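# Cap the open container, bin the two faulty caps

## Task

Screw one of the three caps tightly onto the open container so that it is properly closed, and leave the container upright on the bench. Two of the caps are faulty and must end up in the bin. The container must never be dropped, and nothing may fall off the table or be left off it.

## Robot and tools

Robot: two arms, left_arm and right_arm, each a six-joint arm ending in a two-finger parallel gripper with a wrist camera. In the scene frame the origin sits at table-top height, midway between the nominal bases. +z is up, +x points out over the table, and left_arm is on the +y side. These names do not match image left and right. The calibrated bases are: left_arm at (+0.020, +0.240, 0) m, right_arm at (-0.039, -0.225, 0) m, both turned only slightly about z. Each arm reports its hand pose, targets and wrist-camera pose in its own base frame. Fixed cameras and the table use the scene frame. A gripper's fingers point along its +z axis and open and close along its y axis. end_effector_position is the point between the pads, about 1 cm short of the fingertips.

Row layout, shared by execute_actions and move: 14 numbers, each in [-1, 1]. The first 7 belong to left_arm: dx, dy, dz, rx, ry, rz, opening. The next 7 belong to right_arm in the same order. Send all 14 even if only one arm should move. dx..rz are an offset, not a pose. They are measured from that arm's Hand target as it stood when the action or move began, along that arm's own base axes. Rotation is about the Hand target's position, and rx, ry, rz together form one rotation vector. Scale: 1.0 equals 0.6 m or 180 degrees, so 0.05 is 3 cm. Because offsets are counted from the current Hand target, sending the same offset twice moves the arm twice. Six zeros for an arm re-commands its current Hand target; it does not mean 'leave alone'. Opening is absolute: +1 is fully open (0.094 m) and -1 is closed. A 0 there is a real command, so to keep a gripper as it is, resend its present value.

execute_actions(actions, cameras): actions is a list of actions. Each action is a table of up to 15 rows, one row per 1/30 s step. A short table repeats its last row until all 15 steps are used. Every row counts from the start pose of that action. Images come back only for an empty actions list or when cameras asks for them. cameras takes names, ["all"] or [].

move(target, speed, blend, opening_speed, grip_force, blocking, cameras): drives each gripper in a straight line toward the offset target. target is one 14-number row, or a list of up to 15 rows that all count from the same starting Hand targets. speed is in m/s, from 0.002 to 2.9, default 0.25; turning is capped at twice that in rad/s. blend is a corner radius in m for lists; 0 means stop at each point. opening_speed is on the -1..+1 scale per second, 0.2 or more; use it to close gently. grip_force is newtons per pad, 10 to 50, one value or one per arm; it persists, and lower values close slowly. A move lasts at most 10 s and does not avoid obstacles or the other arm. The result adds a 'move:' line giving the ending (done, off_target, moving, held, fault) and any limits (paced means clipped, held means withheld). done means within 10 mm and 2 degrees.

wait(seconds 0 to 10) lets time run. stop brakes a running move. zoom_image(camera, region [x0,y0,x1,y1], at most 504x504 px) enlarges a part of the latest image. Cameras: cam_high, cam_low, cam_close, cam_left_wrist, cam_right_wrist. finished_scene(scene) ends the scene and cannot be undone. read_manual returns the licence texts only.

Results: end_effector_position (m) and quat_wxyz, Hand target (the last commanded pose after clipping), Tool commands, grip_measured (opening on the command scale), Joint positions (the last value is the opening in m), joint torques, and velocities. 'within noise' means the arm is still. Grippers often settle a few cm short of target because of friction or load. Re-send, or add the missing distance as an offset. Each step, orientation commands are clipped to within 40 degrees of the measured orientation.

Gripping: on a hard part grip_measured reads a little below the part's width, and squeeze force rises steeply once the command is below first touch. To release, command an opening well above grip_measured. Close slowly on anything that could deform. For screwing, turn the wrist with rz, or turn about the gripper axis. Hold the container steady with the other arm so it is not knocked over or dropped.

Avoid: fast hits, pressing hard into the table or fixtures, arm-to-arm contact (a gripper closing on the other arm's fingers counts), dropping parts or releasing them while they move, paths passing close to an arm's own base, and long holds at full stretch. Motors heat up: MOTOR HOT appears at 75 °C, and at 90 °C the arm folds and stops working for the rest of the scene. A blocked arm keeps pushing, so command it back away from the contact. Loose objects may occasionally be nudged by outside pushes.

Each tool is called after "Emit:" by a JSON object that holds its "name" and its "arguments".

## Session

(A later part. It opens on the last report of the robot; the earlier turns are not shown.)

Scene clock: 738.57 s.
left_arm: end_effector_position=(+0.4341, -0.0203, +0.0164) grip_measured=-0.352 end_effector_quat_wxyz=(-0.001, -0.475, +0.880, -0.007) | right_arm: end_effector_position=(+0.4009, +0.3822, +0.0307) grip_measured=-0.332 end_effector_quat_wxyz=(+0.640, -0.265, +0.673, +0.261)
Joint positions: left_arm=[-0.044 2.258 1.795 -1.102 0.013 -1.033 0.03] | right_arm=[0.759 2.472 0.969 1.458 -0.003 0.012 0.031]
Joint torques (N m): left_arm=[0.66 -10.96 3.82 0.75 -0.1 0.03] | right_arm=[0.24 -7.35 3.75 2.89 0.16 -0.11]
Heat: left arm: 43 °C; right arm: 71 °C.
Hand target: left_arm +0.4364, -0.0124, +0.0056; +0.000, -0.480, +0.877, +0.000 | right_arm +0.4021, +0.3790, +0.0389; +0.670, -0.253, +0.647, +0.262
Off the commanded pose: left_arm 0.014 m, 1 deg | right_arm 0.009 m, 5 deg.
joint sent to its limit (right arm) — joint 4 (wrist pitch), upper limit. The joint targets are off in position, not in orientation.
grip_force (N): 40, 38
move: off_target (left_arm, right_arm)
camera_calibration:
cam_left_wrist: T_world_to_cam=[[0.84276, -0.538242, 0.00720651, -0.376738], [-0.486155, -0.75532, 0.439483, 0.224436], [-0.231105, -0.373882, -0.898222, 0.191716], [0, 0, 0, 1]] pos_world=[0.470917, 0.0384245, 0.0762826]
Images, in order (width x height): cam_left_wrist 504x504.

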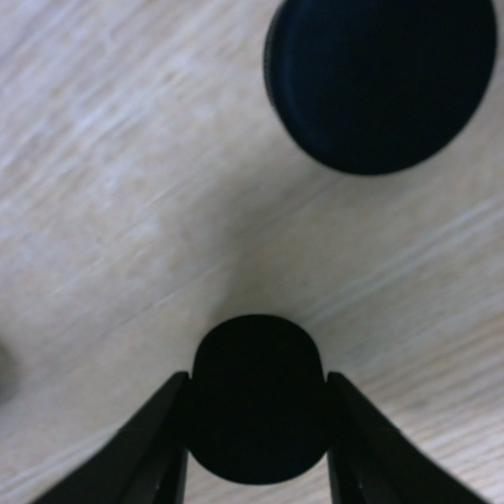

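Emit:
{"name": "move", "arguments": {"target": [[-0.0333,0,0.1823,0,0,0,-0.45,0,0,0,0,0,0,-0.42],[-0.1423,-0.1127,0.1657,0,0,0,-0.45,0,0,0,0,0,0,-0.42],[-0.1227,-0.1433,0.1457,0,0,0,-0.45,0,0,0,0,0,0,-0.42],[-0.1227,-0.1433,0.1098,0,0,0,-0.45,0,0,0,0,0,0,-0.42]], "speed": [0.15,0.25,0.1,0.06], "blend": [0.015,0,0,0], "cameras": ["cam_close","cam_right_wrist"]}}

Emit:
{"name": "zoom_image", "arguments": {"camera": "cam_close", "region": [350, 320, 420, 380]}}

Emit:
{"name": "zoom_image", "arguments": {"camera": "cam_right_wrist", "region": [140, 340, 350, 450]}}

Scene clock: 742.33 s.
left_arm: end_effector_position=(+0.3595, -0.1012, +0.0795) grip_measured=-0.352 end_effector_quat_wxyz=(-0.004, -0.471, +0.882, -0.006) | right_arm: end_effector_position=(+0.4009, +0.3822, +0.0307) grip_measured=-0.332 end_effector_quat_wxyz=(+0.640, -0.265, +0.673, +0.261)
Joint positions: left_arm=[-0.271 1.971 1.605 -1.202 0.013 -1.251 0.03] | right_arm=[0.759 2.472 0.969 1.458 -0.003 0.012 0.031]
Joint torques (N m): left_arm=[-0.25 -9.07 3.47 0.74 -0.1 -0.14] | right_arm=[0.12 -7.08 3.7 2.88 0.17 -0.03]
Heat: left arm: 43 °C; right arm: 71 °C.
Hand target: left_arm +0.3628, -0.0984, +0.0715; +0.000, -0.480, +0.877, +0.000 | right_arm +0.4021, +0.3790, +0.0389; +0.670, -0.253, +0.647, +0.262
Off the commanded pose: left_arm 0.009 m, 1 deg | right_arm 0.009 m, 5 deg.
joint sent to its limit (right arm) — joint 4 (wrist pitch), upper limit. The joint targets are off in position, not in orientation.
grip_force (N): 40, 38
move: off_target (right_arm)
camera_calibration:
cam_right_wrist: T_world_to_cam=[[0.678678, -0.734298, -0.0142273, 0.00872586], [-0.351147, -0.307413, -0.884417, 0.323758], [0.645052, 0.60523, -0.466481, -0.387389], [0, 0, 0, 1]] pos_world=[0.357651, 0.340394, 0.105752]
Images, in order (width x height): cam_close 504x504, cam_right_wrist 504x504.

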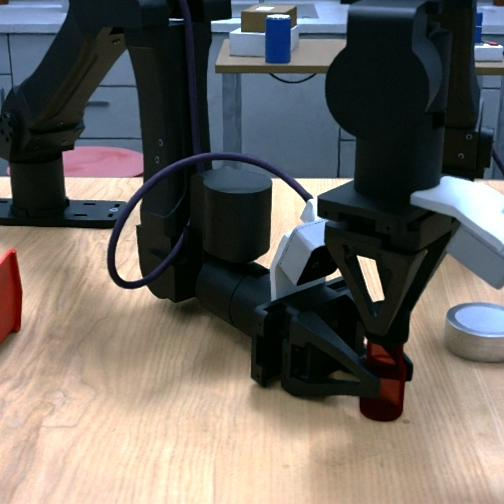

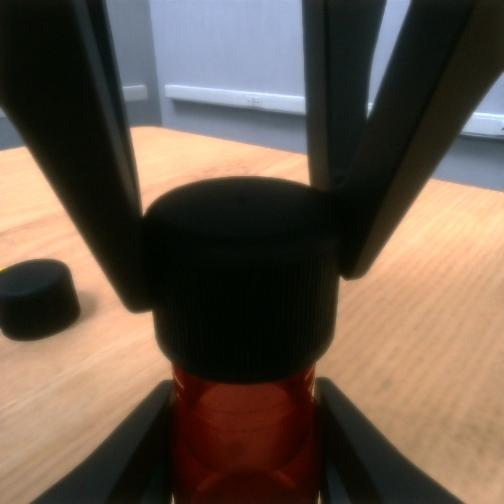

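Scaled by 7.200.

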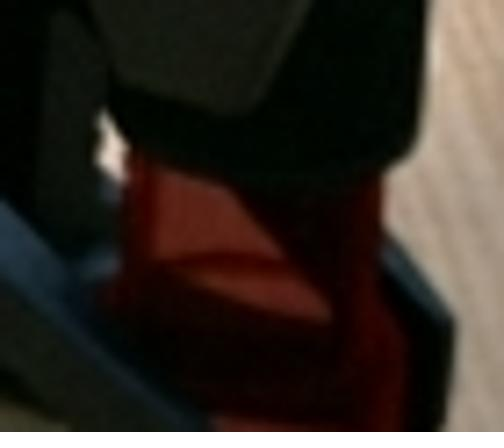

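Scaled by 2.400.

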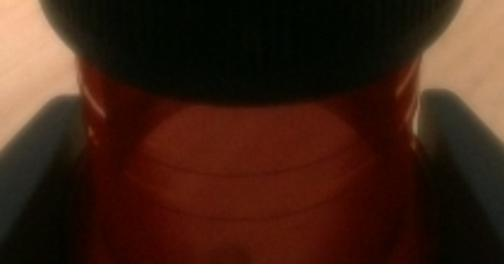

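Emit:
{"name": "move", "arguments": {"target": [[0,0,-0.0133,0,0,0,-0.45,0,0,0,0,0,0,-0.42]], "speed": 0.03}}

Emit:
{"name": "move", "arguments": {"target": [[0,0,-0.0083,0,0,0,-0.45,0,0,0,0,0,0,-0.42]], "speed": 0.03, "cameras": ["cam_close","cam_right_wrist"]}}

Scene clock: 743.47 s.
left_arm: end_effector_position=(+0.3597, -0.1006, +0.0768) grip_measured=-0.352 end_effector_quat_wxyz=(-0.003, -0.471, +0.882, -0.006) | right_arm: end_effector_position=(+0.4009, +0.3822, +0.0307) grip_measured=-0.332 end_effector_quat_wxyz=(+0.640, -0.265, +0.673, +0.261)
Joint positions: left_arm=[-0.269 1.971 1.594 -1.19 0.013 -1.251 0.03] | right_arm=[0.759 2.472 0.969 1.458 -0.003 0.012 0.031]
Joint torques (N m): left_arm=[-0.25 -8.76 2.44 0.91 -0.11 -0.14] | right_arm=[0.36 -7.32 3.55 2.88 0.13 -0.1]
Heat: left arm: 43 °C; right arm: 71 °C.
Hand target: left_arm +0.3628, -0.0984, +0.0635; +0.000, -0.480, +0.877, +0.000 | right_arm +0.4021, +0.3790, +0.0389; +0.670, -0.253, +0.647, +0.262
Off the commanded pose: left_arm 0.014 m, 1 deg | right_arm 0.009 m, 5 deg.
joint sent to its limit (right arm) — joint 4 (wrist pitch), upper limit. The joint targets are off in position, not in orientation.
grip_force (N): 40, 38
move: off_target (left_arm, right_arm)

Scene clock: 744.47 s.
left_arm: end_effector_position=(+0.3596, -0.1006, +0.0760) grip_measured=-0.352 end_effector_quat_wxyz=(-0.003, -0.471, +0.882, -0.006) | right_arm: end_effector_position=(+0.4009, +0.3822, +0.0307) grip_measured=-0.332 end_effector_quat_wxyz=(+0.640, -0.265, +0.673, +0.261)
Joint positions: left_arm=[-0.269 1.971 1.591 -1.187 0.013 -1.251 0.03] | right_arm=[0.759 2.472 0.969 1.458 -0.003 0.012 0.031]
Joint torques (N m): left_arm=[-0.25 -8.58 1.62 1.03 -0.11 -0.14] | right_arm=[0.17 -7.09 4 2.85 0.15 -0.09]
Heat: left arm: 43 °C; right arm: 71 °C.
Hand target: left_arm +0.3628, -0.0984, +0.0585; +0.000, -0.480, +0.877, +0.000 | right_arm +0.4021, +0.3790, +0.0389; +0.670, -0.253, +0.647, +0.262
Off the commanded pose: left_arm 0.018 m, 1 deg | right_arm 0.009 m, 5 deg.
joint sent to its limit (right arm) — joint 4 (wrist pitch), upper limit. The joint targets are off in position, not in orientation.
grip_force (N): 40, 38
move: off_target (left_arm, right_arm)
camera_calibration:
cam_right_wrist: T_world_to_cam=[[0.678678, -0.734298, -0.0142273, 0.00872586], [-0.351147, -0.307413, -0.884417, 0.323758], [0.645052, 0.60523, -0.466481, -0.387389], [0, 0, 0, 1]] pos_world=[0.357651, 0.340394, 0.105752]
Images, in order (width x height): cam_close 504x504, cam_right_wrist 504x504.

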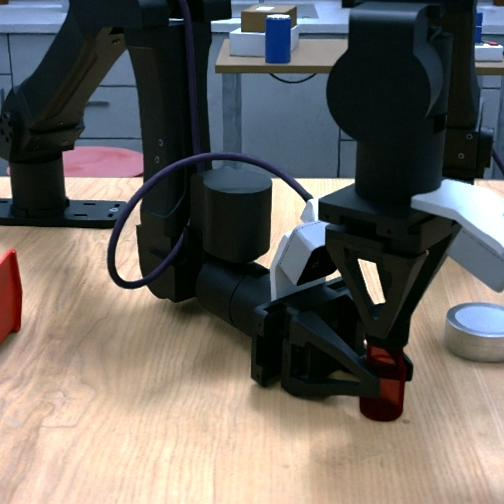

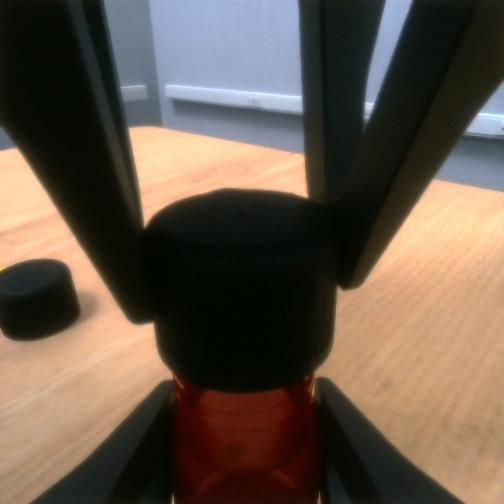

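Emit:
{"name": "zoom_image", "arguments": {"camera": "cam_close", "region": [350, 320, 420, 380]}}

Emit:
{"name": "zoom_image", "arguments": {"camera": "cam_right_wrist", "region": [140, 340, 350, 450]}}

Scaled by 7.200.

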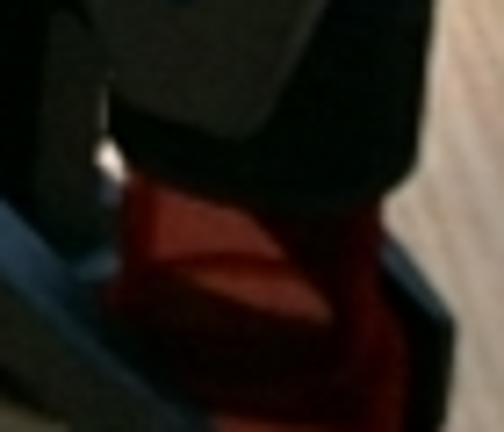

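Scaled by 2.400.

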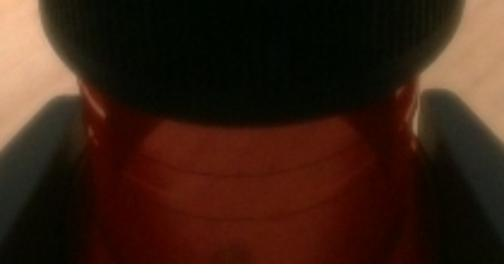

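Emit:
{"name": "move", "arguments": {"target": [[-0.0213,0.0307,0.0775,0,0,0,-0.45,0,0,0,0,0,0,-0.42],[-0.0015,-0.0013,0.0575,0,0,0,-0.45,0,0,0,0,0,0,-0.42],[-0.0015,-0.0013,0.0217,0,0,0,-0.45,0,0,0,0,0,0,-0.42]], "speed": [0.12,0.1,0.06], "cameras": ["cam_close","cam_right_wrist"]}}

Emit:
{"name": "zoom_image", "arguments": {"camera": "cam_close", "region": [350, 320, 420, 380]}}

Emit:
{"name": "zoom_image", "arguments": {"camera": "cam_right_wrist", "region": [140, 340, 350, 450]}}

Scene clock: 747.60 s.
left_arm: end_effector_position=(+0.3590, -0.1019, +0.0798) grip_measured=-0.352 end_effector_quat_wxyz=(-0.004, -0.471, +0.882, -0.007) | right_arm: end_effector_position=(+0.4009, +0.3822, +0.0307) grip_measured=-0.332 end_effector_quat_wxyz=(+0.640, -0.265, +0.673, +0.261)
Joint positions: left_arm=[-0.272 1.968 1.602 -1.201 0.015 -1.253 0.03] | right_arm=[0.759 2.472 0.969 1.458 -0.003 0.012 0.031]
Joint torques (N m): left_arm=[-0.34 -9.03 3.44 0.74 -0.13 -0.14] | right_arm=[0.31 -7.16 3.89 2.84 0.11 -0.08]
Heat: left arm: 43 °C; right arm: 71 °C.
Hand target: left_arm +0.3619, -0.0992, +0.0715; +0.000, -0.480, +0.877, +0.000 | right_arm +0.4021, +0.3790, +0.0389; +0.670, -0.253, +0.647, +0.262
Off the commanded pose: left_arm 0.009 m, 1 deg | right_arm 0.009 m, 5 deg.
joint sent to its limit (right arm) — joint 4 (wrist pitch), upper limit. The joint targets are off in position, not in orientation.
grip_force (N): 40, 38
move: off_target (right_arm)
camera_calibration:
cam_right_wrist: T_world_to_cam=[[0.678678, -0.734298, -0.0142273, 0.00872586], [-0.351147, -0.307413, -0.884417, 0.323758], [0.645052, 0.60523, -0.466481, -0.387389], [0, 0, 0, 1]] pos_world=[0.357651, 0.340394, 0.105752]
Images, in order (width x height): cam_close 504x504, cam_right_wrist 504x504.

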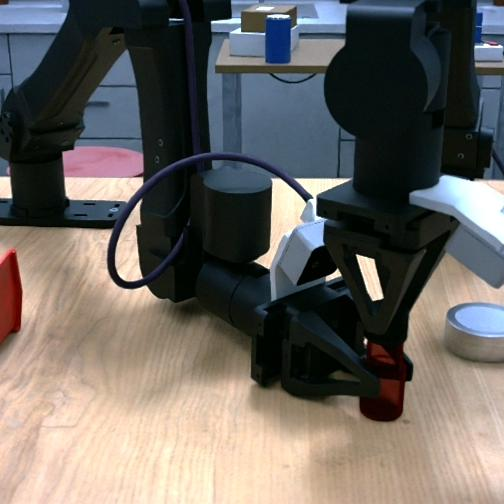

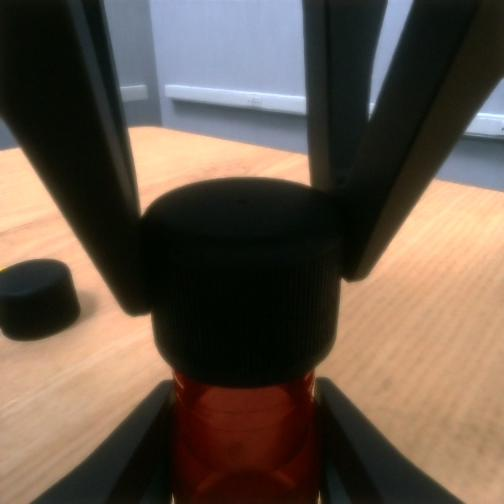

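Scaled by 7.200.

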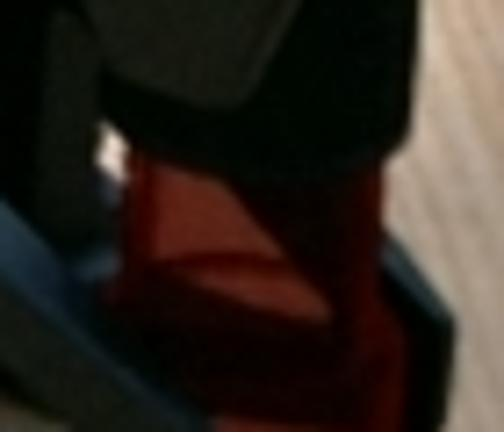

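Scaled by 2.400.

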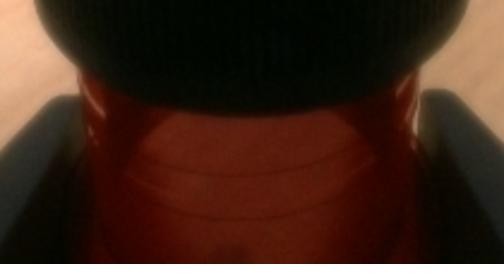

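Emit:
{"name": "move", "arguments": {"target": [[0,0,-0.0133,0,0,0,-0.45,0,0,0,0,0,0,-0.42]], "speed": 0.03}}

Emit:
{"name": "move", "arguments": {"target": [[0,0,-0.0067,0,0,0,-0.45,0,0,0,0,0,0,-0.42]], "speed": 0.03, "cameras": ["cam_close","cam_right_wrist"]}}

Emit:
{"name": "zoom_image", "arguments": {"camera": "cam_close", "region": [350, 320, 420, 380]}}

Emit:
{"name": "zoom_image", "arguments": {"camera": "cam_right_wrist", "region": [140, 340, 350, 450]}}

Scene clock: 748.77 s.
left_arm: end_effector_position=(+0.3589, -0.1019, +0.0740) grip_measured=-0.352 end_effector_quat_wxyz=(-0.003, -0.471, +0.882, -0.008) | right_arm: end_effector_position=(+0.4009, +0.3822, +0.0307) grip_measured=-0.332 end_effector_quat_wxyz=(+0.640, -0.265, +0.673, +0.261)
Joint positions: left_arm=[-0.272 1.968 1.579 -1.175 0.015 -1.253 0.03] | right_arm=[0.759 2.472 0.969 1.458 -0.003 0.012 0.031]
Joint torques (N m): left_arm=[-0.31 -8.64 3.36 0.77 -0.11 -0.13] | right_arm=[0.4 -7.06 3.79 2.81 0.12 -0.06]
Heat: left arm: 43 °C; right arm: 71 °C.
Hand target: left_arm +0.3619, -0.0992, +0.0635; +0.000, -0.480, +0.877, +0.000 | right_arm +0.4021, +0.3790, +0.0389; +0.670, -0.253, +0.647, +0.262
Off the commanded pose: left_arm 0.011 m, 1 deg | right_arm 0.009 m, 5 deg.
joint sent to its limit (right arm) — joint 4 (wrist pitch), upper limit. The joint targets are off in position, not in orientation.
grip_force (N): 40, 38
move: off_target (left_arm, right_arm)

Scene clock: 749.77 s.
left_arm: end_effector_position=(+0.3588, -0.1019, +0.0710) grip_measured=-0.352 end_effector_quat_wxyz=(-0.002, -0.471, +0.882, -0.008) | right_arm: end_effector_position=(+0.4009, +0.3822, +0.0307) grip_measured=-0.332 end_effector_quat_wxyz=(+0.640, -0.265, +0.673, +0.261)
Joint positions: left_arm=[-0.272 1.968 1.566 -1.161 0.015 -1.253 0.03] | right_arm=[0.759 2.472 0.969 1.458 -0.003 0.012 0.031]
Joint torques (N m): left_arm=[-0.31 -8.44 3.36 0.78 -0.12 -0.14] | right_arm=[0.24 -7.16 3.93 2.88 0.14 -0.08]
Heat: left arm: 43 °C; right arm: 71 °C.
Hand target: left_arm +0.3619, -0.0992, +0.0595; +0.000, -0.480, +0.877, +0.000 | right_arm +0.4021, +0.3790, +0.0389; +0.670, -0.253, +0.647, +0.262
Off the commanded pose: left_arm 0.012 m, 2 deg | right_arm 0.009 m, 5 deg.
joint sent to its limit (right arm) — joint 4 (wrist pitch), upper limit. The joint targets are off in position, not in orientation.
grip_force (N): 40, 38
move: off_target (left_arm, right_arm)
camera_calibration:
cam_right_wrist: T_world_to_cam=[[0.678678, -0.734298, -0.0142273, 0.00872586], [-0.351147, -0.307413, -0.884417, 0.323758], [0.645052, 0.60523, -0.466481, -0.387389], [0, 0, 0, 1]] pos_world=[0.357651, 0.340394, 0.105752]
Images, in order (width x height): cam_close 504x504, cam_right_wrist 504x504.

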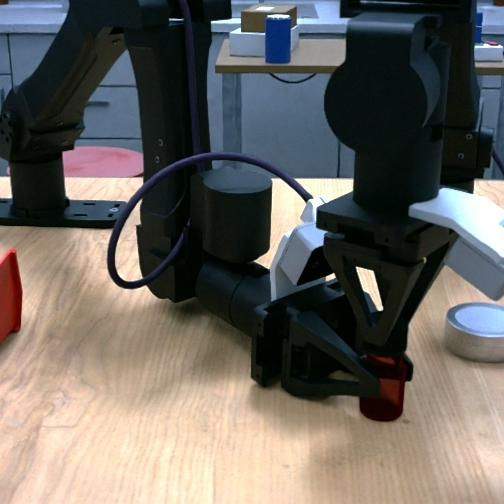

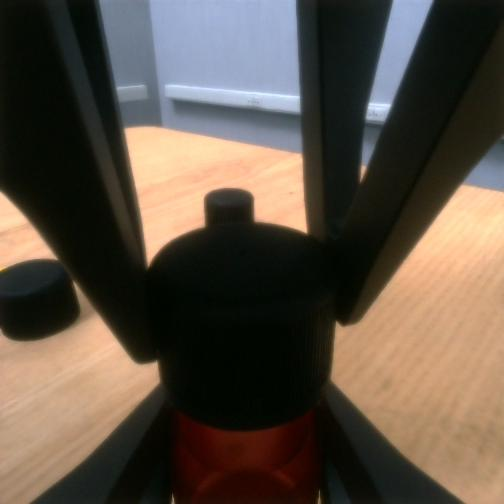

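Scaled by 7.200.

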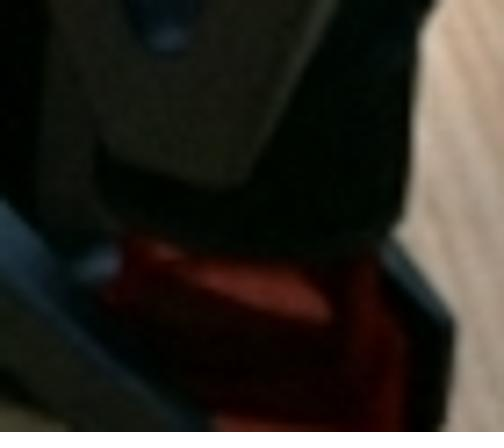

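Scaled by 2.400.

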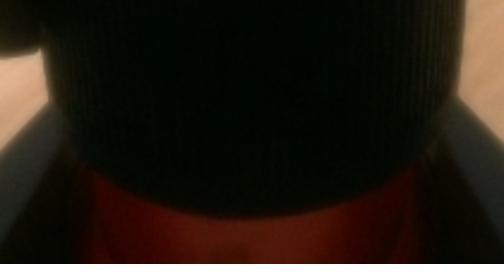

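Emit:
{"name": "move", "arguments": {"target": [[0,0,-0.0117,0,0,0,-0.45,0,0,0,0,0,0,-0.42]], "speed": 0.03}}

Emit:
{"name": "move", "arguments": {"target": [[0,0,-0.0067,0,0,0,-0.45,0,0,0,0,0,0,-0.42]], "speed": 0.03, "cameras": ["cam_right_wrist"]}}

Emit:
{"name": "zoom_image", "arguments": {"camera": "cam_right_wrist", "region": [140, 240, 350, 504]}}

Scene clock: 750.87 s.
left_arm: end_effector_position=(+0.3588, -0.1019, +0.0636) grip_measured=-0.352 end_effector_quat_wxyz=(-0.004, -0.471, +0.882, -0.007) | right_arm: end_effector_position=(+0.4009, +0.3822, +0.0307) grip_measured=-0.332 end_effector_quat_wxyz=(+0.640, -0.265, +0.673, +0.261)
Joint positions: left_arm=[-0.272 1.977 1.55 -1.139 0.015 -1.253 0.03] | right_arm=[0.759 2.472 0.969 1.458 -0.003 0.012 0.031]
Joint torques (N m): left_arm=[-0.31 -8.75 3.07 0.83 -0.11 -0.14] | right_arm=[0.43 -7.1 3.84 2.88 0.17 -0.17]
Heat: left arm: 43 °C; right arm: 71 °C.
Hand target: left_arm +0.3619, -0.0992, +0.0525; +0.000, -0.480, +0.877, +0.000 | right_arm +0.4021, +0.3790, +0.0389; +0.670, -0.253, +0.647, +0.262
Off the commanded pose: left_arm 0.012 m, 1 deg | right_arm 0.009 m, 5 deg.
joint sent to its limit (right arm) — joint 4 (wrist pitch), upper limit. The joint targets are off in position, not in orientation.
grip_force (N): 40, 38
move: off_target (left_arm, right_arm)

Scene clock: 751.87 s.
left_arm: end_effector_position=(+0.3586, -0.1018, +0.0628) grip_measured=-0.352 end_effector_quat_wxyz=(-0.004, -0.471, +0.882, -0.007) | right_arm: end_effector_position=(+0.4009, +0.3822, +0.0307) grip_measured=-0.332 end_effector_quat_wxyz=(+0.640, -0.265, +0.673, +0.261)
Joint positions: left_arm=[-0.272 1.977 1.546 -1.136 0.015 -1.253 0.03] | right_arm=[0.759 2.472 0.969 1.458 -0.003 0.012 0.031]
Joint torques (N m): left_arm=[-0.34 -8.51 2.45 0.95 -0.11 -0.14] | right_arm=[0.44 -7.2 3.84 2.83 0.1 -0.1]
Heat: left arm: 43 °C; right arm: 71 °C.
Hand target: left_arm +0.3619, -0.0992, +0.0485; +0.000, -0.480, +0.877, +0.000 | right_arm +0.4021, +0.3790, +0.0389; +0.670, -0.253, +0.647, +0.262
Off the commanded pose: left_arm 0.015 m, 1 deg | right_arm 0.009 m, 5 deg.
joint sent to its limit (right arm) — joint 4 (wrist pitch), upper limit. The joint targets are off in position, not in orientation.
grip_force (N): 40, 38
move: off_target (left_arm, right_arm)
camera_calibration:
cam_right_wrist: T_world_to_cam=[[0.678678, -0.734298, -0.0142273, 0.00872586], [-0.351147, -0.307413, -0.884417, 0.323758], [0.645052, 0.60523, -0.466481, -0.387389], [0, 0, 0, 1]] pos_world=[0.357651, 0.340394, 0.105752]
Images, in order (width x height): cam_right_wrist 504x504.

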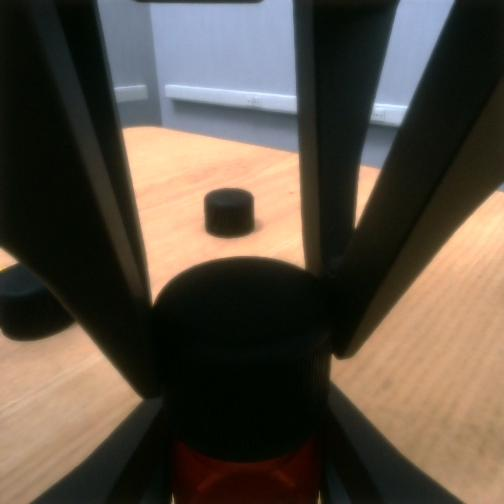

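Scaled by 1.909.

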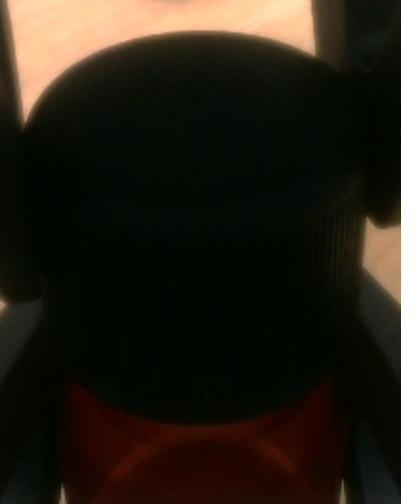

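Emit:
{"name": "move", "arguments": {"target": [[0,0,-0.004,0,0,-0.1889,-0.45,0,0,0,0,0,0,-0.42]], "speed": 0.4, "cameras": ["cam_right_wrist"]}}

Emit:
{"name": "zoom_image", "arguments": {"camera": "cam_right_wrist", "region": [140, 240, 350, 504]}}

Emit:
{"name": "move", "arguments": {"target": [[0,0,0.035,0,0,0.1889,-0.1,0,0,0,0,0,0,-0.42],[0,0,0.030,0,0,0.1889,-0.45,0,0,0,0,0,0,-0.42],[0,0,0,0,0,0,-0.45,0,0,0,0,0,0,-0.42]], "speed": [0.5,0.3,0.4], "opening_speed": 1.2, "grip_force": [40,38], "cameras": ["cam_right_wrist"]}}

Emit:
{"name": "zoom_image", "arguments": {"camera": "cam_right_wrist", "region": [140, 240, 350, 504]}}

Scene clock: 754.03 s.
left_arm: end_effector_position=(+0.3586, -0.1018, +0.0624) grip_measured=-0.352 end_effector_quat_wxyz=(-0.002, -0.212, +0.977, -0.007) | right_arm: end_effector_position=(+0.4009, +0.3822, +0.0307) grip_measured=-0.332 end_effector_quat_wxyz=(+0.640, -0.265, +0.673, +0.261)
Joint positions: left_arm=[-0.272 1.977 1.545 -1.135 0.015 -0.699 0.03] | right_arm=[0.759 2.472 0.969 1.458 -0.003 0.012 0.031]
Joint torques (N m): left_arm=[-0.31 -8.34 2.1 0.98 -0.11 0.16] | right_arm=[0.39 -7.19 3.93 2.84 0.13 -0.08]
Heat: left arm: 43 °C; right arm: 71 °C.
Hand target: left_arm +0.3619, -0.0992, +0.0461; +0.000, -0.202, +0.979, +0.000 | right_arm +0.4021, +0.3790, +0.0389; +0.670, -0.253, +0.647, +0.262
Off the commanded pose: left_arm 0.017 m, 1 deg | right_arm 0.009 m, 5 deg.
joint sent to its limit (right arm) — joint 4 (wrist pitch), upper limit. The joint targets are off in position, not in orientation.
grip_force (N): 40, 38
move: off_target (left_arm, right_arm)
camera_calibration:
cam_right_wrist: T_world_to_cam=[[0.678678, -0.734298, -0.0142273, 0.00872586], [-0.351147, -0.307413, -0.884417, 0.323758], [0.645052, 0.60523, -0.466481, -0.387389], [0, 0, 0, 1]] pos_world=[0.357651, 0.340394, 0.105752]
Images, in order (width x height): cam_right_wrist 504x504.

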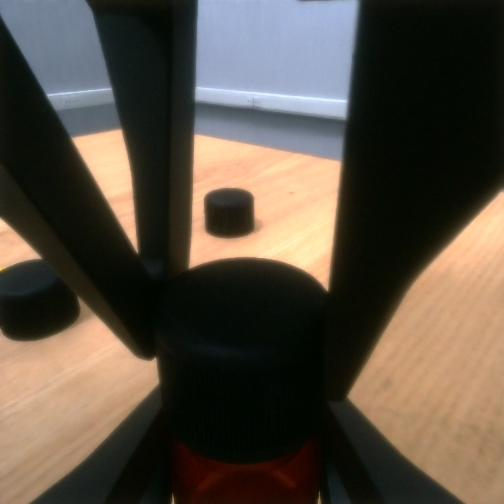

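Scaled by 1.909.

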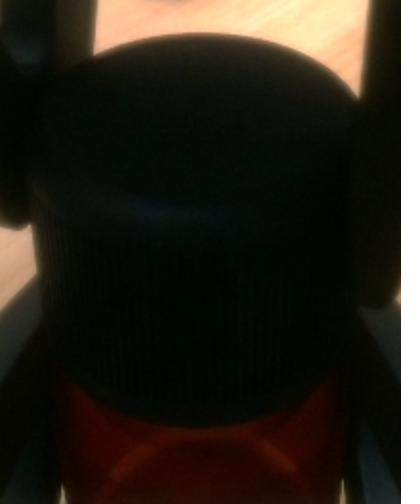

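Scene clock: 759.87 s.
left_arm: end_effector_position=(+0.3578, -0.1019, +0.0585) grip_measured=-0.348 end_effector_quat_wxyz=(-0.004, -0.209, +0.978, -0.007) | right_arm: end_effector_position=(+0.4009, +0.3822, +0.0307) grip_measured=-0.332 end_effector_quat_wxyz=(+0.640, -0.265, +0.673, +0.261)
Joint positions: left_arm=[-0.272 1.982 1.536 -1.125 0.016 -0.694 0.031] | right_arm=[0.759 2.472 0.969 1.458 -0.003 0.012 0.031]
Joint torques (N m): left_arm=[-0.29 -8.7 2.78 0.9 -0.13 0.11] | right_arm=[0.35 -7.34 3.93 2.84 0.16 -0.1]
Heat: left arm: 42 °C; right arm: 71 °C.
Hand target: left_arm +0.3619, -0.0992, +0.0461; +0.000, -0.202, +0.979, +0.000 | right_arm +0.4021, +0.3790, +0.0389; +0.670, -0.253, +0.647, +0.262
Off the commanded pose: left_arm 0.013 m, 1 deg | right_arm 0.009 m, 5 deg.
joint sent to its limit (right arm) — joint 4 (wrist pitch), upper limit. The joint targets are off in position, not in orientation.
grip_force (N): 40, 38
move: off_target (left_arm, right_arm)
camera_calibration:
cam_right_wrist: T_world_to_cam=[[0.678678, -0.734298, -0.0142273, 0.00872586], [-0.351147, -0.307413, -0.884417, 0.323758], [0.645052, 0.60523, -0.466481, -0.387389], [0, 0, 0, 1]] pos_world=[0.357651, 0.340394, 0.105752]
Images, in order (width x height): cam_right_wrist 504x504.

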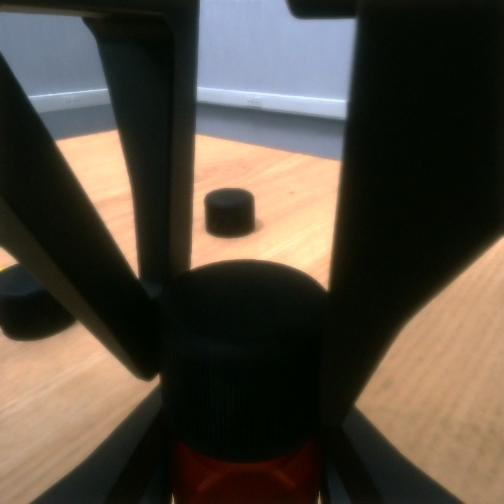

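Scaled by 1.909.

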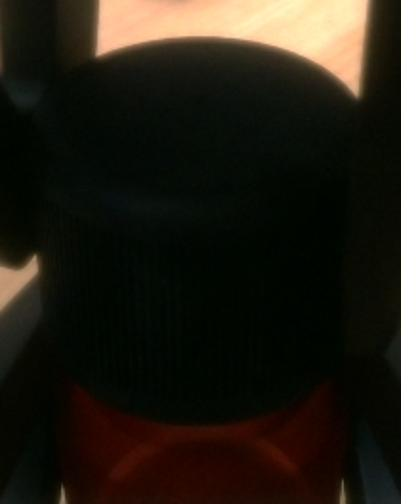

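Emit:
{"name": "move", "arguments": {"target": [[0,0,0.042,0,0,0.1889,-0.1,0,0,0,0,0,0,-0.42],[0,0,0.036,0,0,0.1889,-0.45,0,0,0,0,0,0,-0.42],[0,0,0,0,0,0,-0.45,0,0,0,0,0,0,-0.42]], "speed": [0.5,0.3,0.4], "opening_speed": 1.2, "grip_force": [40,38], "cameras": ["cam_right_wrist"]}}

Emit:
{"name": "zoom_image", "arguments": {"camera": "cam_right_wrist", "region": [140, 240, 350, 504]}}

Emit:
{"name": "move", "arguments": {"target": [[0,0,0.042,0,0,0.1889,-0.1,0,0,0,0,0,0,-0.42],[0,0,0.036,0,0,0.1889,-0.45,0,0,0,0,0,0,-0.42],[0,0,0,0,0,0,-0.45,0,0,0,0,0,0,-0.42]], "speed": [0.5,0.3,0.4], "opening_speed": 1.2, "grip_force": [40,38], "cameras": ["cam_right_wrist"]}}

Emit:
{"name": "zoom_image", "arguments": {"camera": "cam_right_wrist", "region": [140, 240, 350, 504]}}

Scene clock: 765.80 s.
left_arm: end_effector_position=(+0.3576, -0.1018, +0.0614) grip_measured=-0.351 end_effector_quat_wxyz=(-0.006, -0.212, +0.977, -0.006) | right_arm: end_effector_position=(+0.4009, +0.3822, +0.0307) grip_measured=-0.332 end_effector_quat_wxyz=(+0.640, -0.265, +0.673, +0.261)
Joint positions: left_arm=[-0.272 1.983 1.55 -1.142 0.016 -0.699 0.03] | right_arm=[0.759 2.472 0.969 1.458 -0.003 0.012 0.031]
Joint torques (N m): left_arm=[-0.32 -8.8 1.91 1.04 -0.12 0.15] | right_arm=[0.2 -7.38 3.92 2.84 0.11 -0.09]
Heat: left arm: 42 °C; right arm: 71 °C.
Hand target: left_arm +0.3619, -0.0992, +0.0461; +0.000, -0.202, +0.979, +0.000 | right_arm +0.4021, +0.3790, +0.0389; +0.670, -0.253, +0.647, +0.262
Off the commanded pose: left_arm 0.016 m, 1 deg | right_arm 0.009 m, 5 deg.
joint sent to its limit (right arm) — joint 4 (wrist pitch), upper limit. The joint targets are off in position, not in orientation.
grip_force (N): 40, 38
move: off_target (left_arm, right_arm)
camera_calibration:
cam_right_wrist: T_world_to_cam=[[0.678678, -0.734298, -0.0142273, 0.00872586], [-0.351147, -0.307413, -0.884417, 0.323758], [0.645052, 0.60523, -0.466481, -0.387389], [0, 0, 0, 1]] pos_world=[0.357651, 0.340394, 0.105752]
Images, in order (width x height): cam_right_wrist 504x504.

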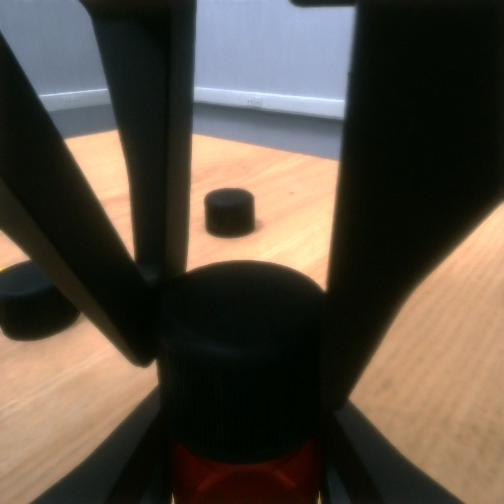

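Scaled by 1.909.

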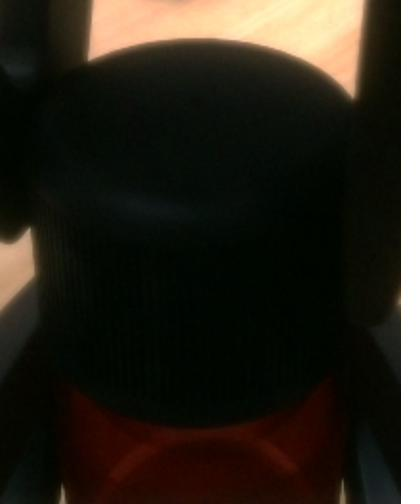

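Scene clock: 771.63 s.
left_arm: end_effector_position=(+0.3570, -0.1017, +0.0599) grip_measured=-0.351 end_effector_quat_wxyz=(-0.008, -0.213, +0.977, -0.005) | right_arm: end_effector_position=(+0.4009, +0.3822, +0.0307) grip_measured=-0.332 end_effector_quat_wxyz=(+0.640, -0.265, +0.673, +0.261)
Joint positions: left_arm=[-0.272 1.986 1.548 -1.142 0.016 -0.701 0.031] | right_arm=[0.759 2.472 0.969 1.458 -0.003 0.012 0.031]
Joint torques (N m): left_arm=[-0.31 -9.01 1.92 1.02 -0.13 0.16] | right_arm=[0.25 -7.15 3.74 2.84 0.11 -0.09]
Heat: left arm: 43 °C; right arm: 71 °C.
Hand target: left_arm +0.3619, -0.0992, +0.0461; +0.000, -0.202, +0.979, +0.000 | right_arm +0.4021, +0.3790, +0.0389; +0.670, -0.253, +0.647, +0.262
Off the commanded pose: left_arm 0.015 m, 2 deg | right_arm 0.009 m, 5 deg.
joint sent to its limit (right arm) — joint 4 (wrist pitch), upper limit. The joint targets are off in position, not in orientation.
grip_force (N): 40, 38
move: off_target (left_arm, right_arm)
camera_calibration:
cam_right_wrist: T_world_to_cam=[[0.678678, -0.734298, -0.0142273, 0.00872586], [-0.351147, -0.307413, -0.884417, 0.323758], [0.645052, 0.60523, -0.466481, -0.387389], [0, 0, 0, 1]] pos_world=[0.357651, 0.340394, 0.105752]
Images, in order (width x height): cam_right_wrist 504x504.

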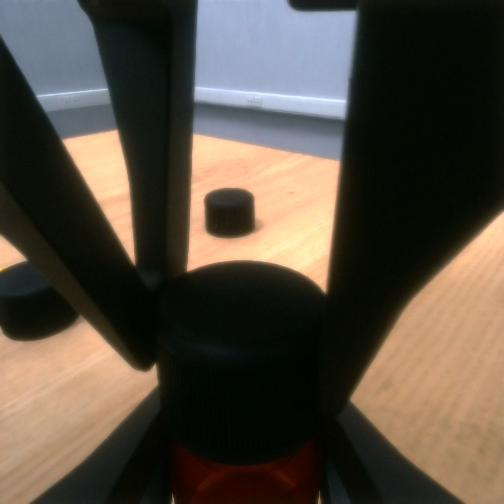

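Scaled by 1.909.

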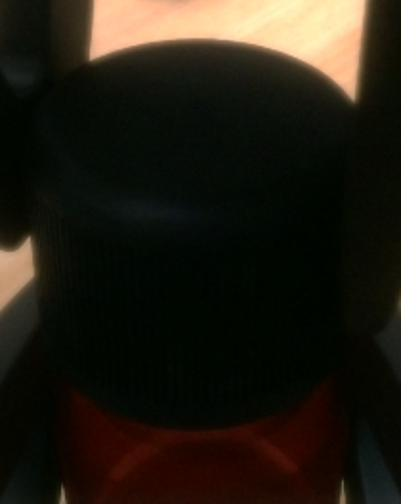

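Emit:
{"name": "move", "arguments": {"target": [[0,0,0.042,0,0,0.1889,-0.1,0,0,0,0,0,0,-0.42],[0,0,0.036,0,0,0.1889,-0.45,0,0,0,0,0,0,-0.42],[0,0,0,0,0,0,-0.45,0,0,0,0,0,0,-0.42]], "speed": [0.5,0.3,0.4], "opening_speed": 1.2, "grip_force": [40,38], "cameras": ["cam_right_wrist"]}}

Emit:
{"name": "zoom_image", "arguments": {"camera": "cam_right_wrist", "region": [140, 240, 350, 504]}}

Emit:
{"name": "move", "arguments": {"target": [[0,0,0.042,0,0,0.1889,-0.1,0,0,0,0,0,0,-0.42],[0,0,0.036,0,0,0.1889,-0.45,0,0,0,0,0,0,-0.42],[0,0,0,0,0,0,-0.45,0,0,0,0,0,0,-0.42]], "speed": [0.5,0.3,0.4], "opening_speed": 1.2, "grip_force": [40,38], "cameras": ["cam_right_wrist"]}}

Emit:
{"name": "zoom_image", "arguments": {"camera": "cam_right_wrist", "region": [140, 240, 350, 504]}}

Scene clock: 777.73 s.
left_arm: end_effector_position=(+0.3569, -0.1016, +0.0594) grip_measured=-0.350 end_effector_quat_wxyz=(-0.009, -0.212, +0.977, -0.004) | right_arm: end_effector_position=(+0.4009, +0.3822, +0.0307) grip_measured=-0.332 end_effector_quat_wxyz=(+0.640, -0.265, +0.673, +0.261)
Joint positions: left_arm=[-0.272 1.988 1.548 -1.142 0.016 -0.699 0.031] | right_arm=[0.759 2.472 0.969 1.458 -0.003 0.012 0.031]
Joint torques (N m): left_arm=[-0.29 -9.14 1.92 1.01 -0.12 0.13] | right_arm=[0.2 -7.15 3.9 2.85 0.14 -0.11]
Heat: left arm: 43 °C; right arm: 71 °C.
Hand target: left_arm +0.3619, -0.0992, +0.0461; +0.000, -0.202, +0.979, +0.000 | right_arm +0.4021, +0.3790, +0.0389; +0.670, -0.253, +0.647, +0.262
Off the commanded pose: left_arm 0.014 m, 2 deg | right_arm 0.009 m, 5 deg.
joint sent to its limit (right arm) — joint 4 (wrist pitch), upper limit. The joint targets are off in position, not in orientation.
grip_force (N): 40, 38
move: off_target (left_arm, right_arm)
camera_calibration:
cam_right_wrist: T_world_to_cam=[[0.678678, -0.734298, -0.0142273, 0.00872586], [-0.351147, -0.307413, -0.884417, 0.323758], [0.645052, 0.60523, -0.466481, -0.387389], [0, 0, 0, 1]] pos_world=[0.357651, 0.340394, 0.105752]
Images, in order (width x height): cam_right_wrist 504x504.

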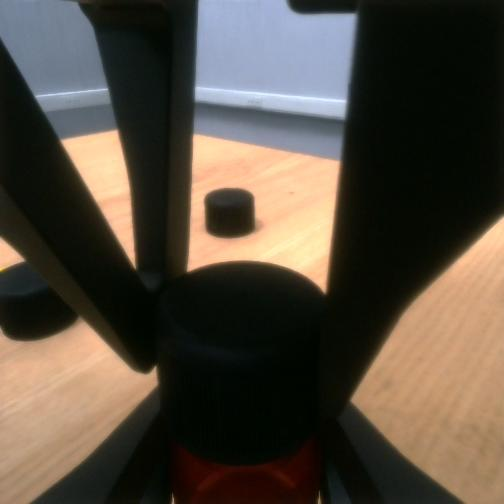

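Scaled by 1.909.

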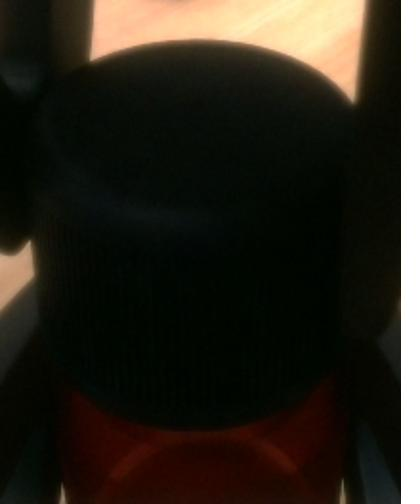

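Scene clock: 783.47 s.
left_arm: end_effector_position=(+0.3577, -0.1018, +0.0594) grip_measured=-0.350 end_effector_quat_wxyz=(-0.007, -0.212, +0.977, -0.005) | right_arm: end_effector_position=(+0.4009, +0.3822, +0.0307) grip_measured=-0.332 end_effector_quat_wxyz=(+0.640, -0.265, +0.673, +0.261)
Joint positions: left_arm=[-0.272 1.988 1.548 -1.139 0.016 -0.699 0.031] | right_arm=[0.759 2.472 0.969 1.458 -0.003 0.012 0.031]
Joint torques (N m): left_arm=[-0.36 -9.22 1.95 1 -0.13 0.13] | right_arm=[0.27 -7.27 3.85 2.83 0.13 -0.12]
Heat: left arm: 43 °C; right arm: 71 °C.
Hand target: left_arm +0.3619, -0.0992, +0.0461; +0.000, -0.202, +0.979, +0.000 | right_arm +0.4021, +0.3790, +0.0389; +0.670, -0.253, +0.647, +0.262
Off the commanded pose: left_arm 0.014 m, 2 deg | right_arm 0.009 m, 5 deg.
joint sent to its limit (right arm) — joint 4 (wrist pitch), upper limit. The joint targets are off in position, not in orientation.
grip_force (N): 40, 38
move: off_target (left_arm, right_arm)
camera_calibration:
cam_right_wrist: T_world_to_cam=[[0.678678, -0.734298, -0.0142273, 0.00872586], [-0.351147, -0.307413, -0.884417, 0.323758], [0.645052, 0.60523, -0.466481, -0.387389], [0, 0, 0, 1]] pos_world=[0.357651, 0.340394, 0.105752]
Images, in order (width x height): cam_right_wrist 504x504.

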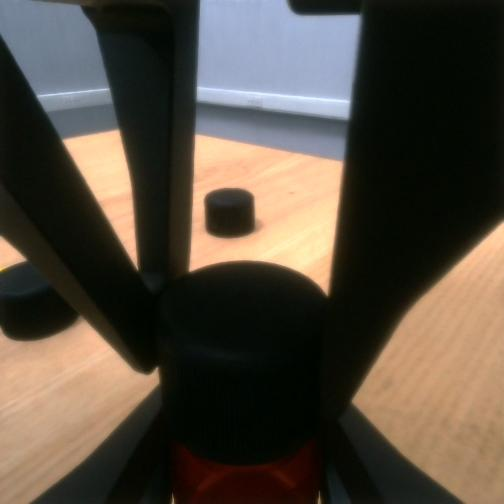

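Scaled by 1.909.

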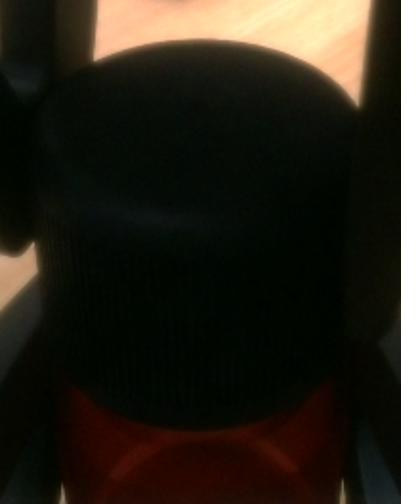

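Emit:
{"name": "move", "arguments": {"target": [[0,0,0.042,0,0,0.1889,-0.1,0,0,0,0,0,0,-0.42],[0,0,0.036,0,0,0.1889,-0.45,0,0,0,0,0,0,-0.42],[0,0,0,0,0,0,-0.45,0,0,0,0,0,0,-0.42]], "speed": [0.5,0.3,0.4], "opening_speed": 1.2, "grip_force": [40,38], "cameras": ["cam_right_wrist"]}}

Emit:
{"name": "zoom_image", "arguments": {"camera": "cam_right_wrist", "region": [140, 240, 350, 504]}}

Emit:
{"name": "move", "arguments": {"target": [[0,0,0.042,0,0,0.1889,-0.1,0,0,0,0,0,0,-0.42],[0,0,0.036,0,0,0.1889,-0.45,0,0,0,0,0,0,-0.42],[0,0,0,0,0,0,-0.45,0,0,0,0,0,0,-0.42]], "speed": [0.5,0.3,0.4], "opening_speed": 1.2, "grip_force": [40,38], "cameras": ["cam_right_wrist"]}}

Emit:
{"name": "zoom_image", "arguments": {"camera": "cam_right_wrist", "region": [140, 240, 350, 504]}}

Emit:
{"name": "move", "arguments": {"target": [[0,0,0.042,0,0,0.1889,-0.1,0,0,0,0,0,0,-0.42],[0,0,0.036,0,0,0.1889,-0.45,0,0,0,0,0,0,-0.42],[0,0,0,0,0,0,-0.45,0,0,0,0,0,0,-0.42]], "speed": [0.5,0.3,0.4], "opening_speed": 1.2, "grip_force": [40,38], "cameras": ["cam_right_wrist"]}}

Emit:
{"name": "zoom_image", "arguments": {"camera": "cam_right_wrist", "region": [140, 240, 350, 504]}}

Scene clock: 789.50 s.
left_arm: end_effector_position=(+0.3571, -0.1017, +0.0585) grip_measured=-0.349 end_effector_quat_wxyz=(-0.009, -0.211, +0.977, -0.004) | right_arm: end_effector_position=(+0.4009, +0.3822, +0.0307) grip_measured=-0.332 end_effector_quat_wxyz=(+0.640, -0.265, +0.673, +0.261)
Joint positions: left_arm=[-0.272 1.989 1.546 -1.139 0.016 -0.697 0.031] | right_arm=[0.759 2.472 0.969 1.458 -0.003 0.012 0.031]
Joint torques (N m): left_arm=[-0.32 -9.29 2.04 0.99 -0.13 0.13] | right_arm=[0.24 -7.05 3.82 2.85 0.15 -0.07]
Heat: left arm: 42 °C; right arm: 71 °C.
Hand target: left_arm +0.3619, -0.0992, +0.0461; +0.000, -0.202, +0.979, +0.000 | right_arm +0.4021, +0.3790, +0.0389; +0.670, -0.253, +0.647, +0.262
Off the commanded pose: left_arm 0.014 m, 2 deg | right_arm 0.009 m, 5 deg.
joint sent to its limit (right arm) — joint 4 (wrist pitch), upper limit. The joint targets are off in position, not in orientation.
grip_force (N): 40, 38
move: off_target (left_arm, right_arm); target 2's new opening was sent with left_arm's hand 0.011 m and 2 deg from that target
camera_calibration:
cam_right_wrist: T_world_to_cam=[[0.678678, -0.734298, -0.0142273, 0.00872586], [-0.351147, -0.307413, -0.884417, 0.323758], [0.645052, 0.60523, -0.466481, -0.387389], [0, 0, 0, 1]] pos_world=[0.357651, 0.340394, 0.105752]
Images, in order (width x height): cam_right_wrist 504x504.

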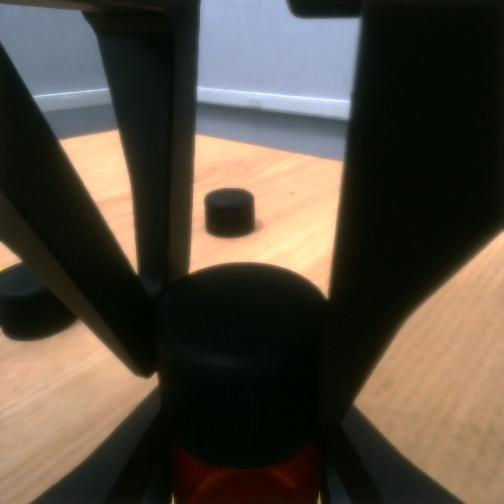

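Scaled by 1.909.

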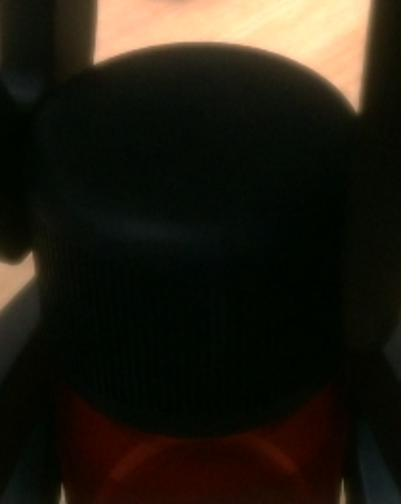

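Scene clock: 795.20 s.
left_arm: end_effector_position=(+0.3571, -0.1017, +0.0585) grip_measured=-0.349 end_effector_quat_wxyz=(-0.009, -0.211, +0.977, -0.004) | right_arm: end_effector_position=(+0.4009, +0.3822, +0.0307) grip_measured=-0.332 end_effector_quat_wxyz=(+0.640, -0.265, +0.673, +0.261)
Joint positions: left_arm=[-0.272 1.989 1.546 -1.139 0.016 -0.697 0.031] | right_arm=[0.759 2.472 0.969 1.458 -0.003 0.012 0.031]
Joint torques (N m): left_arm=[-0.28 -9.32 2.07 0.99 -0.12 0.12] | right_arm=[0.44 -7.17 3.93 2.84 0.11 -0.08]
Heat: left arm: 42 °C; right arm: 72 °C.
Hand target: left_arm +0.3619, -0.0992, +0.0461; +0.000, -0.202, +0.979, +0.000 | right_arm +0.4021, +0.3790, +0.0389; +0.670, -0.253, +0.647, +0.262
Off the commanded pose: left_arm 0.014 m, 2 deg | right_arm 0.009 m, 5 deg.
joint sent to its limit (right arm) — joint 4 (wrist pitch), upper limit. The joint targets are off in position, not in orientation.
grip_force (N): 40, 38
move: off_target (left_arm, right_arm); target 2's new opening was sent with left_arm's hand 0.011 m and 2 deg from that target
camera_calibration:
cam_right_wrist: T_world_to_cam=[[0.678678, -0.734298, -0.0142273, 0.00872586], [-0.351147, -0.307413, -0.884417, 0.323758], [0.645052, 0.60523, -0.466481, -0.387389], [0, 0, 0, 1]] pos_world=[0.357651, 0.340394, 0.105752]
Images, in order (width x height): cam_right_wrist 504x504.

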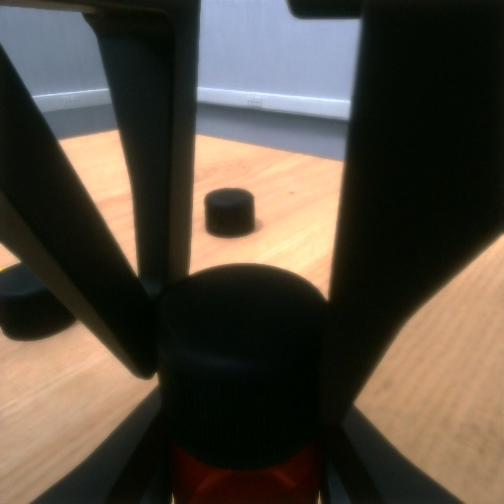

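Scaled by 1.909.

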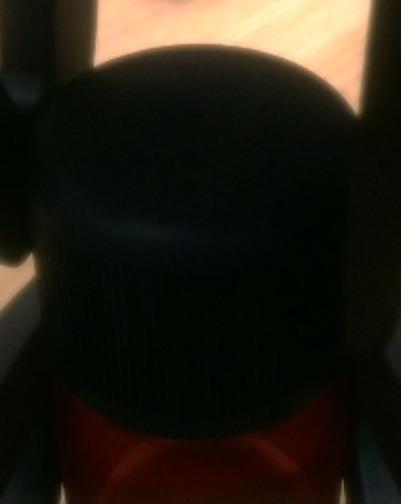

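Scene clock: 800.90 s.
left_arm: end_effector_position=(+0.3575, -0.1018, +0.0583) grip_measured=-0.350 end_effector_quat_wxyz=(-0.009, -0.211, +0.977, -0.004) | right_arm: end_effector_position=(+0.4009, +0.3822, +0.0307) grip_measured=-0.332 end_effector_quat_wxyz=(+0.640, -0.265, +0.673, +0.261)
Joint positions: left_arm=[-0.272 1.991 1.548 -1.139 0.016 -0.697 0.031] | right_arm=[0.759 2.472 0.969 1.458 -0.003 0.012 0.031]
Joint torques (N m): left_arm=[-0.27 -9.37 2.03 1 -0.13 0.13] | right_arm=[0.12 -7.09 3.71 2.84 0.12 -0.07]
Heat: left arm: 43 °C; right arm: 72 °C.
Hand target: left_arm +0.3619, -0.0992, +0.0461; +0.000, -0.202, +0.979, +0.000 | right_arm +0.4021, +0.3790, +0.0389; +0.670, -0.253, +0.647, +0.262
Off the commanded pose: left_arm 0.013 m, 2 deg | right_arm 0.009 m, 5 deg.
joint sent to its limit (right arm) — joint 4 (wrist pitch), upper limit. The joint targets are off in position, not in orientation.
grip_force (N): 40, 38
move: off_target (left_arm, right_arm); target 2's new opening was sent with left_arm's hand 0.011 m and 2 deg from that target
camera_calibration:
cam_right_wrist: T_world_to_cam=[[0.678678, -0.734298, -0.0142273, 0.00872586], [-0.351147, -0.307413, -0.884417, 0.323758], [0.645052, 0.60523, -0.466481, -0.387389], [0, 0, 0, 1]] pos_world=[0.357651, 0.340394, 0.105752]
Images, in order (width x height): cam_right_wrist 504x504.

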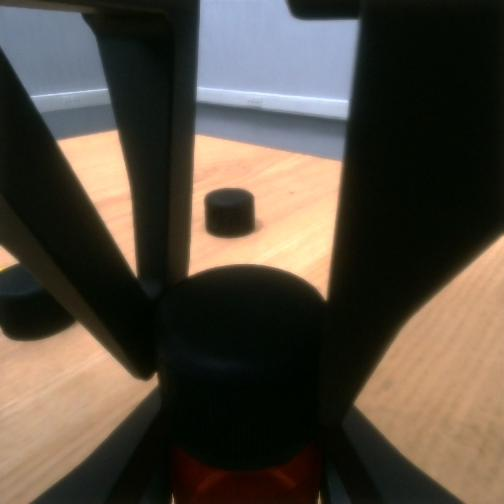

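Scaled by 1.909.

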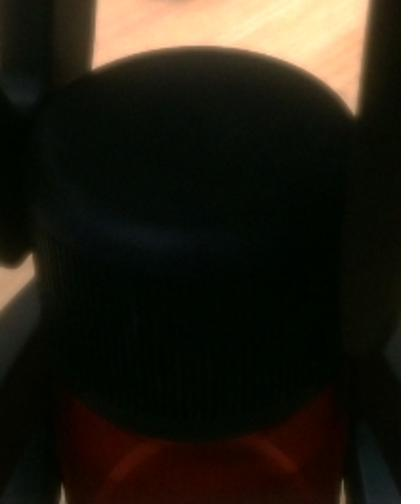

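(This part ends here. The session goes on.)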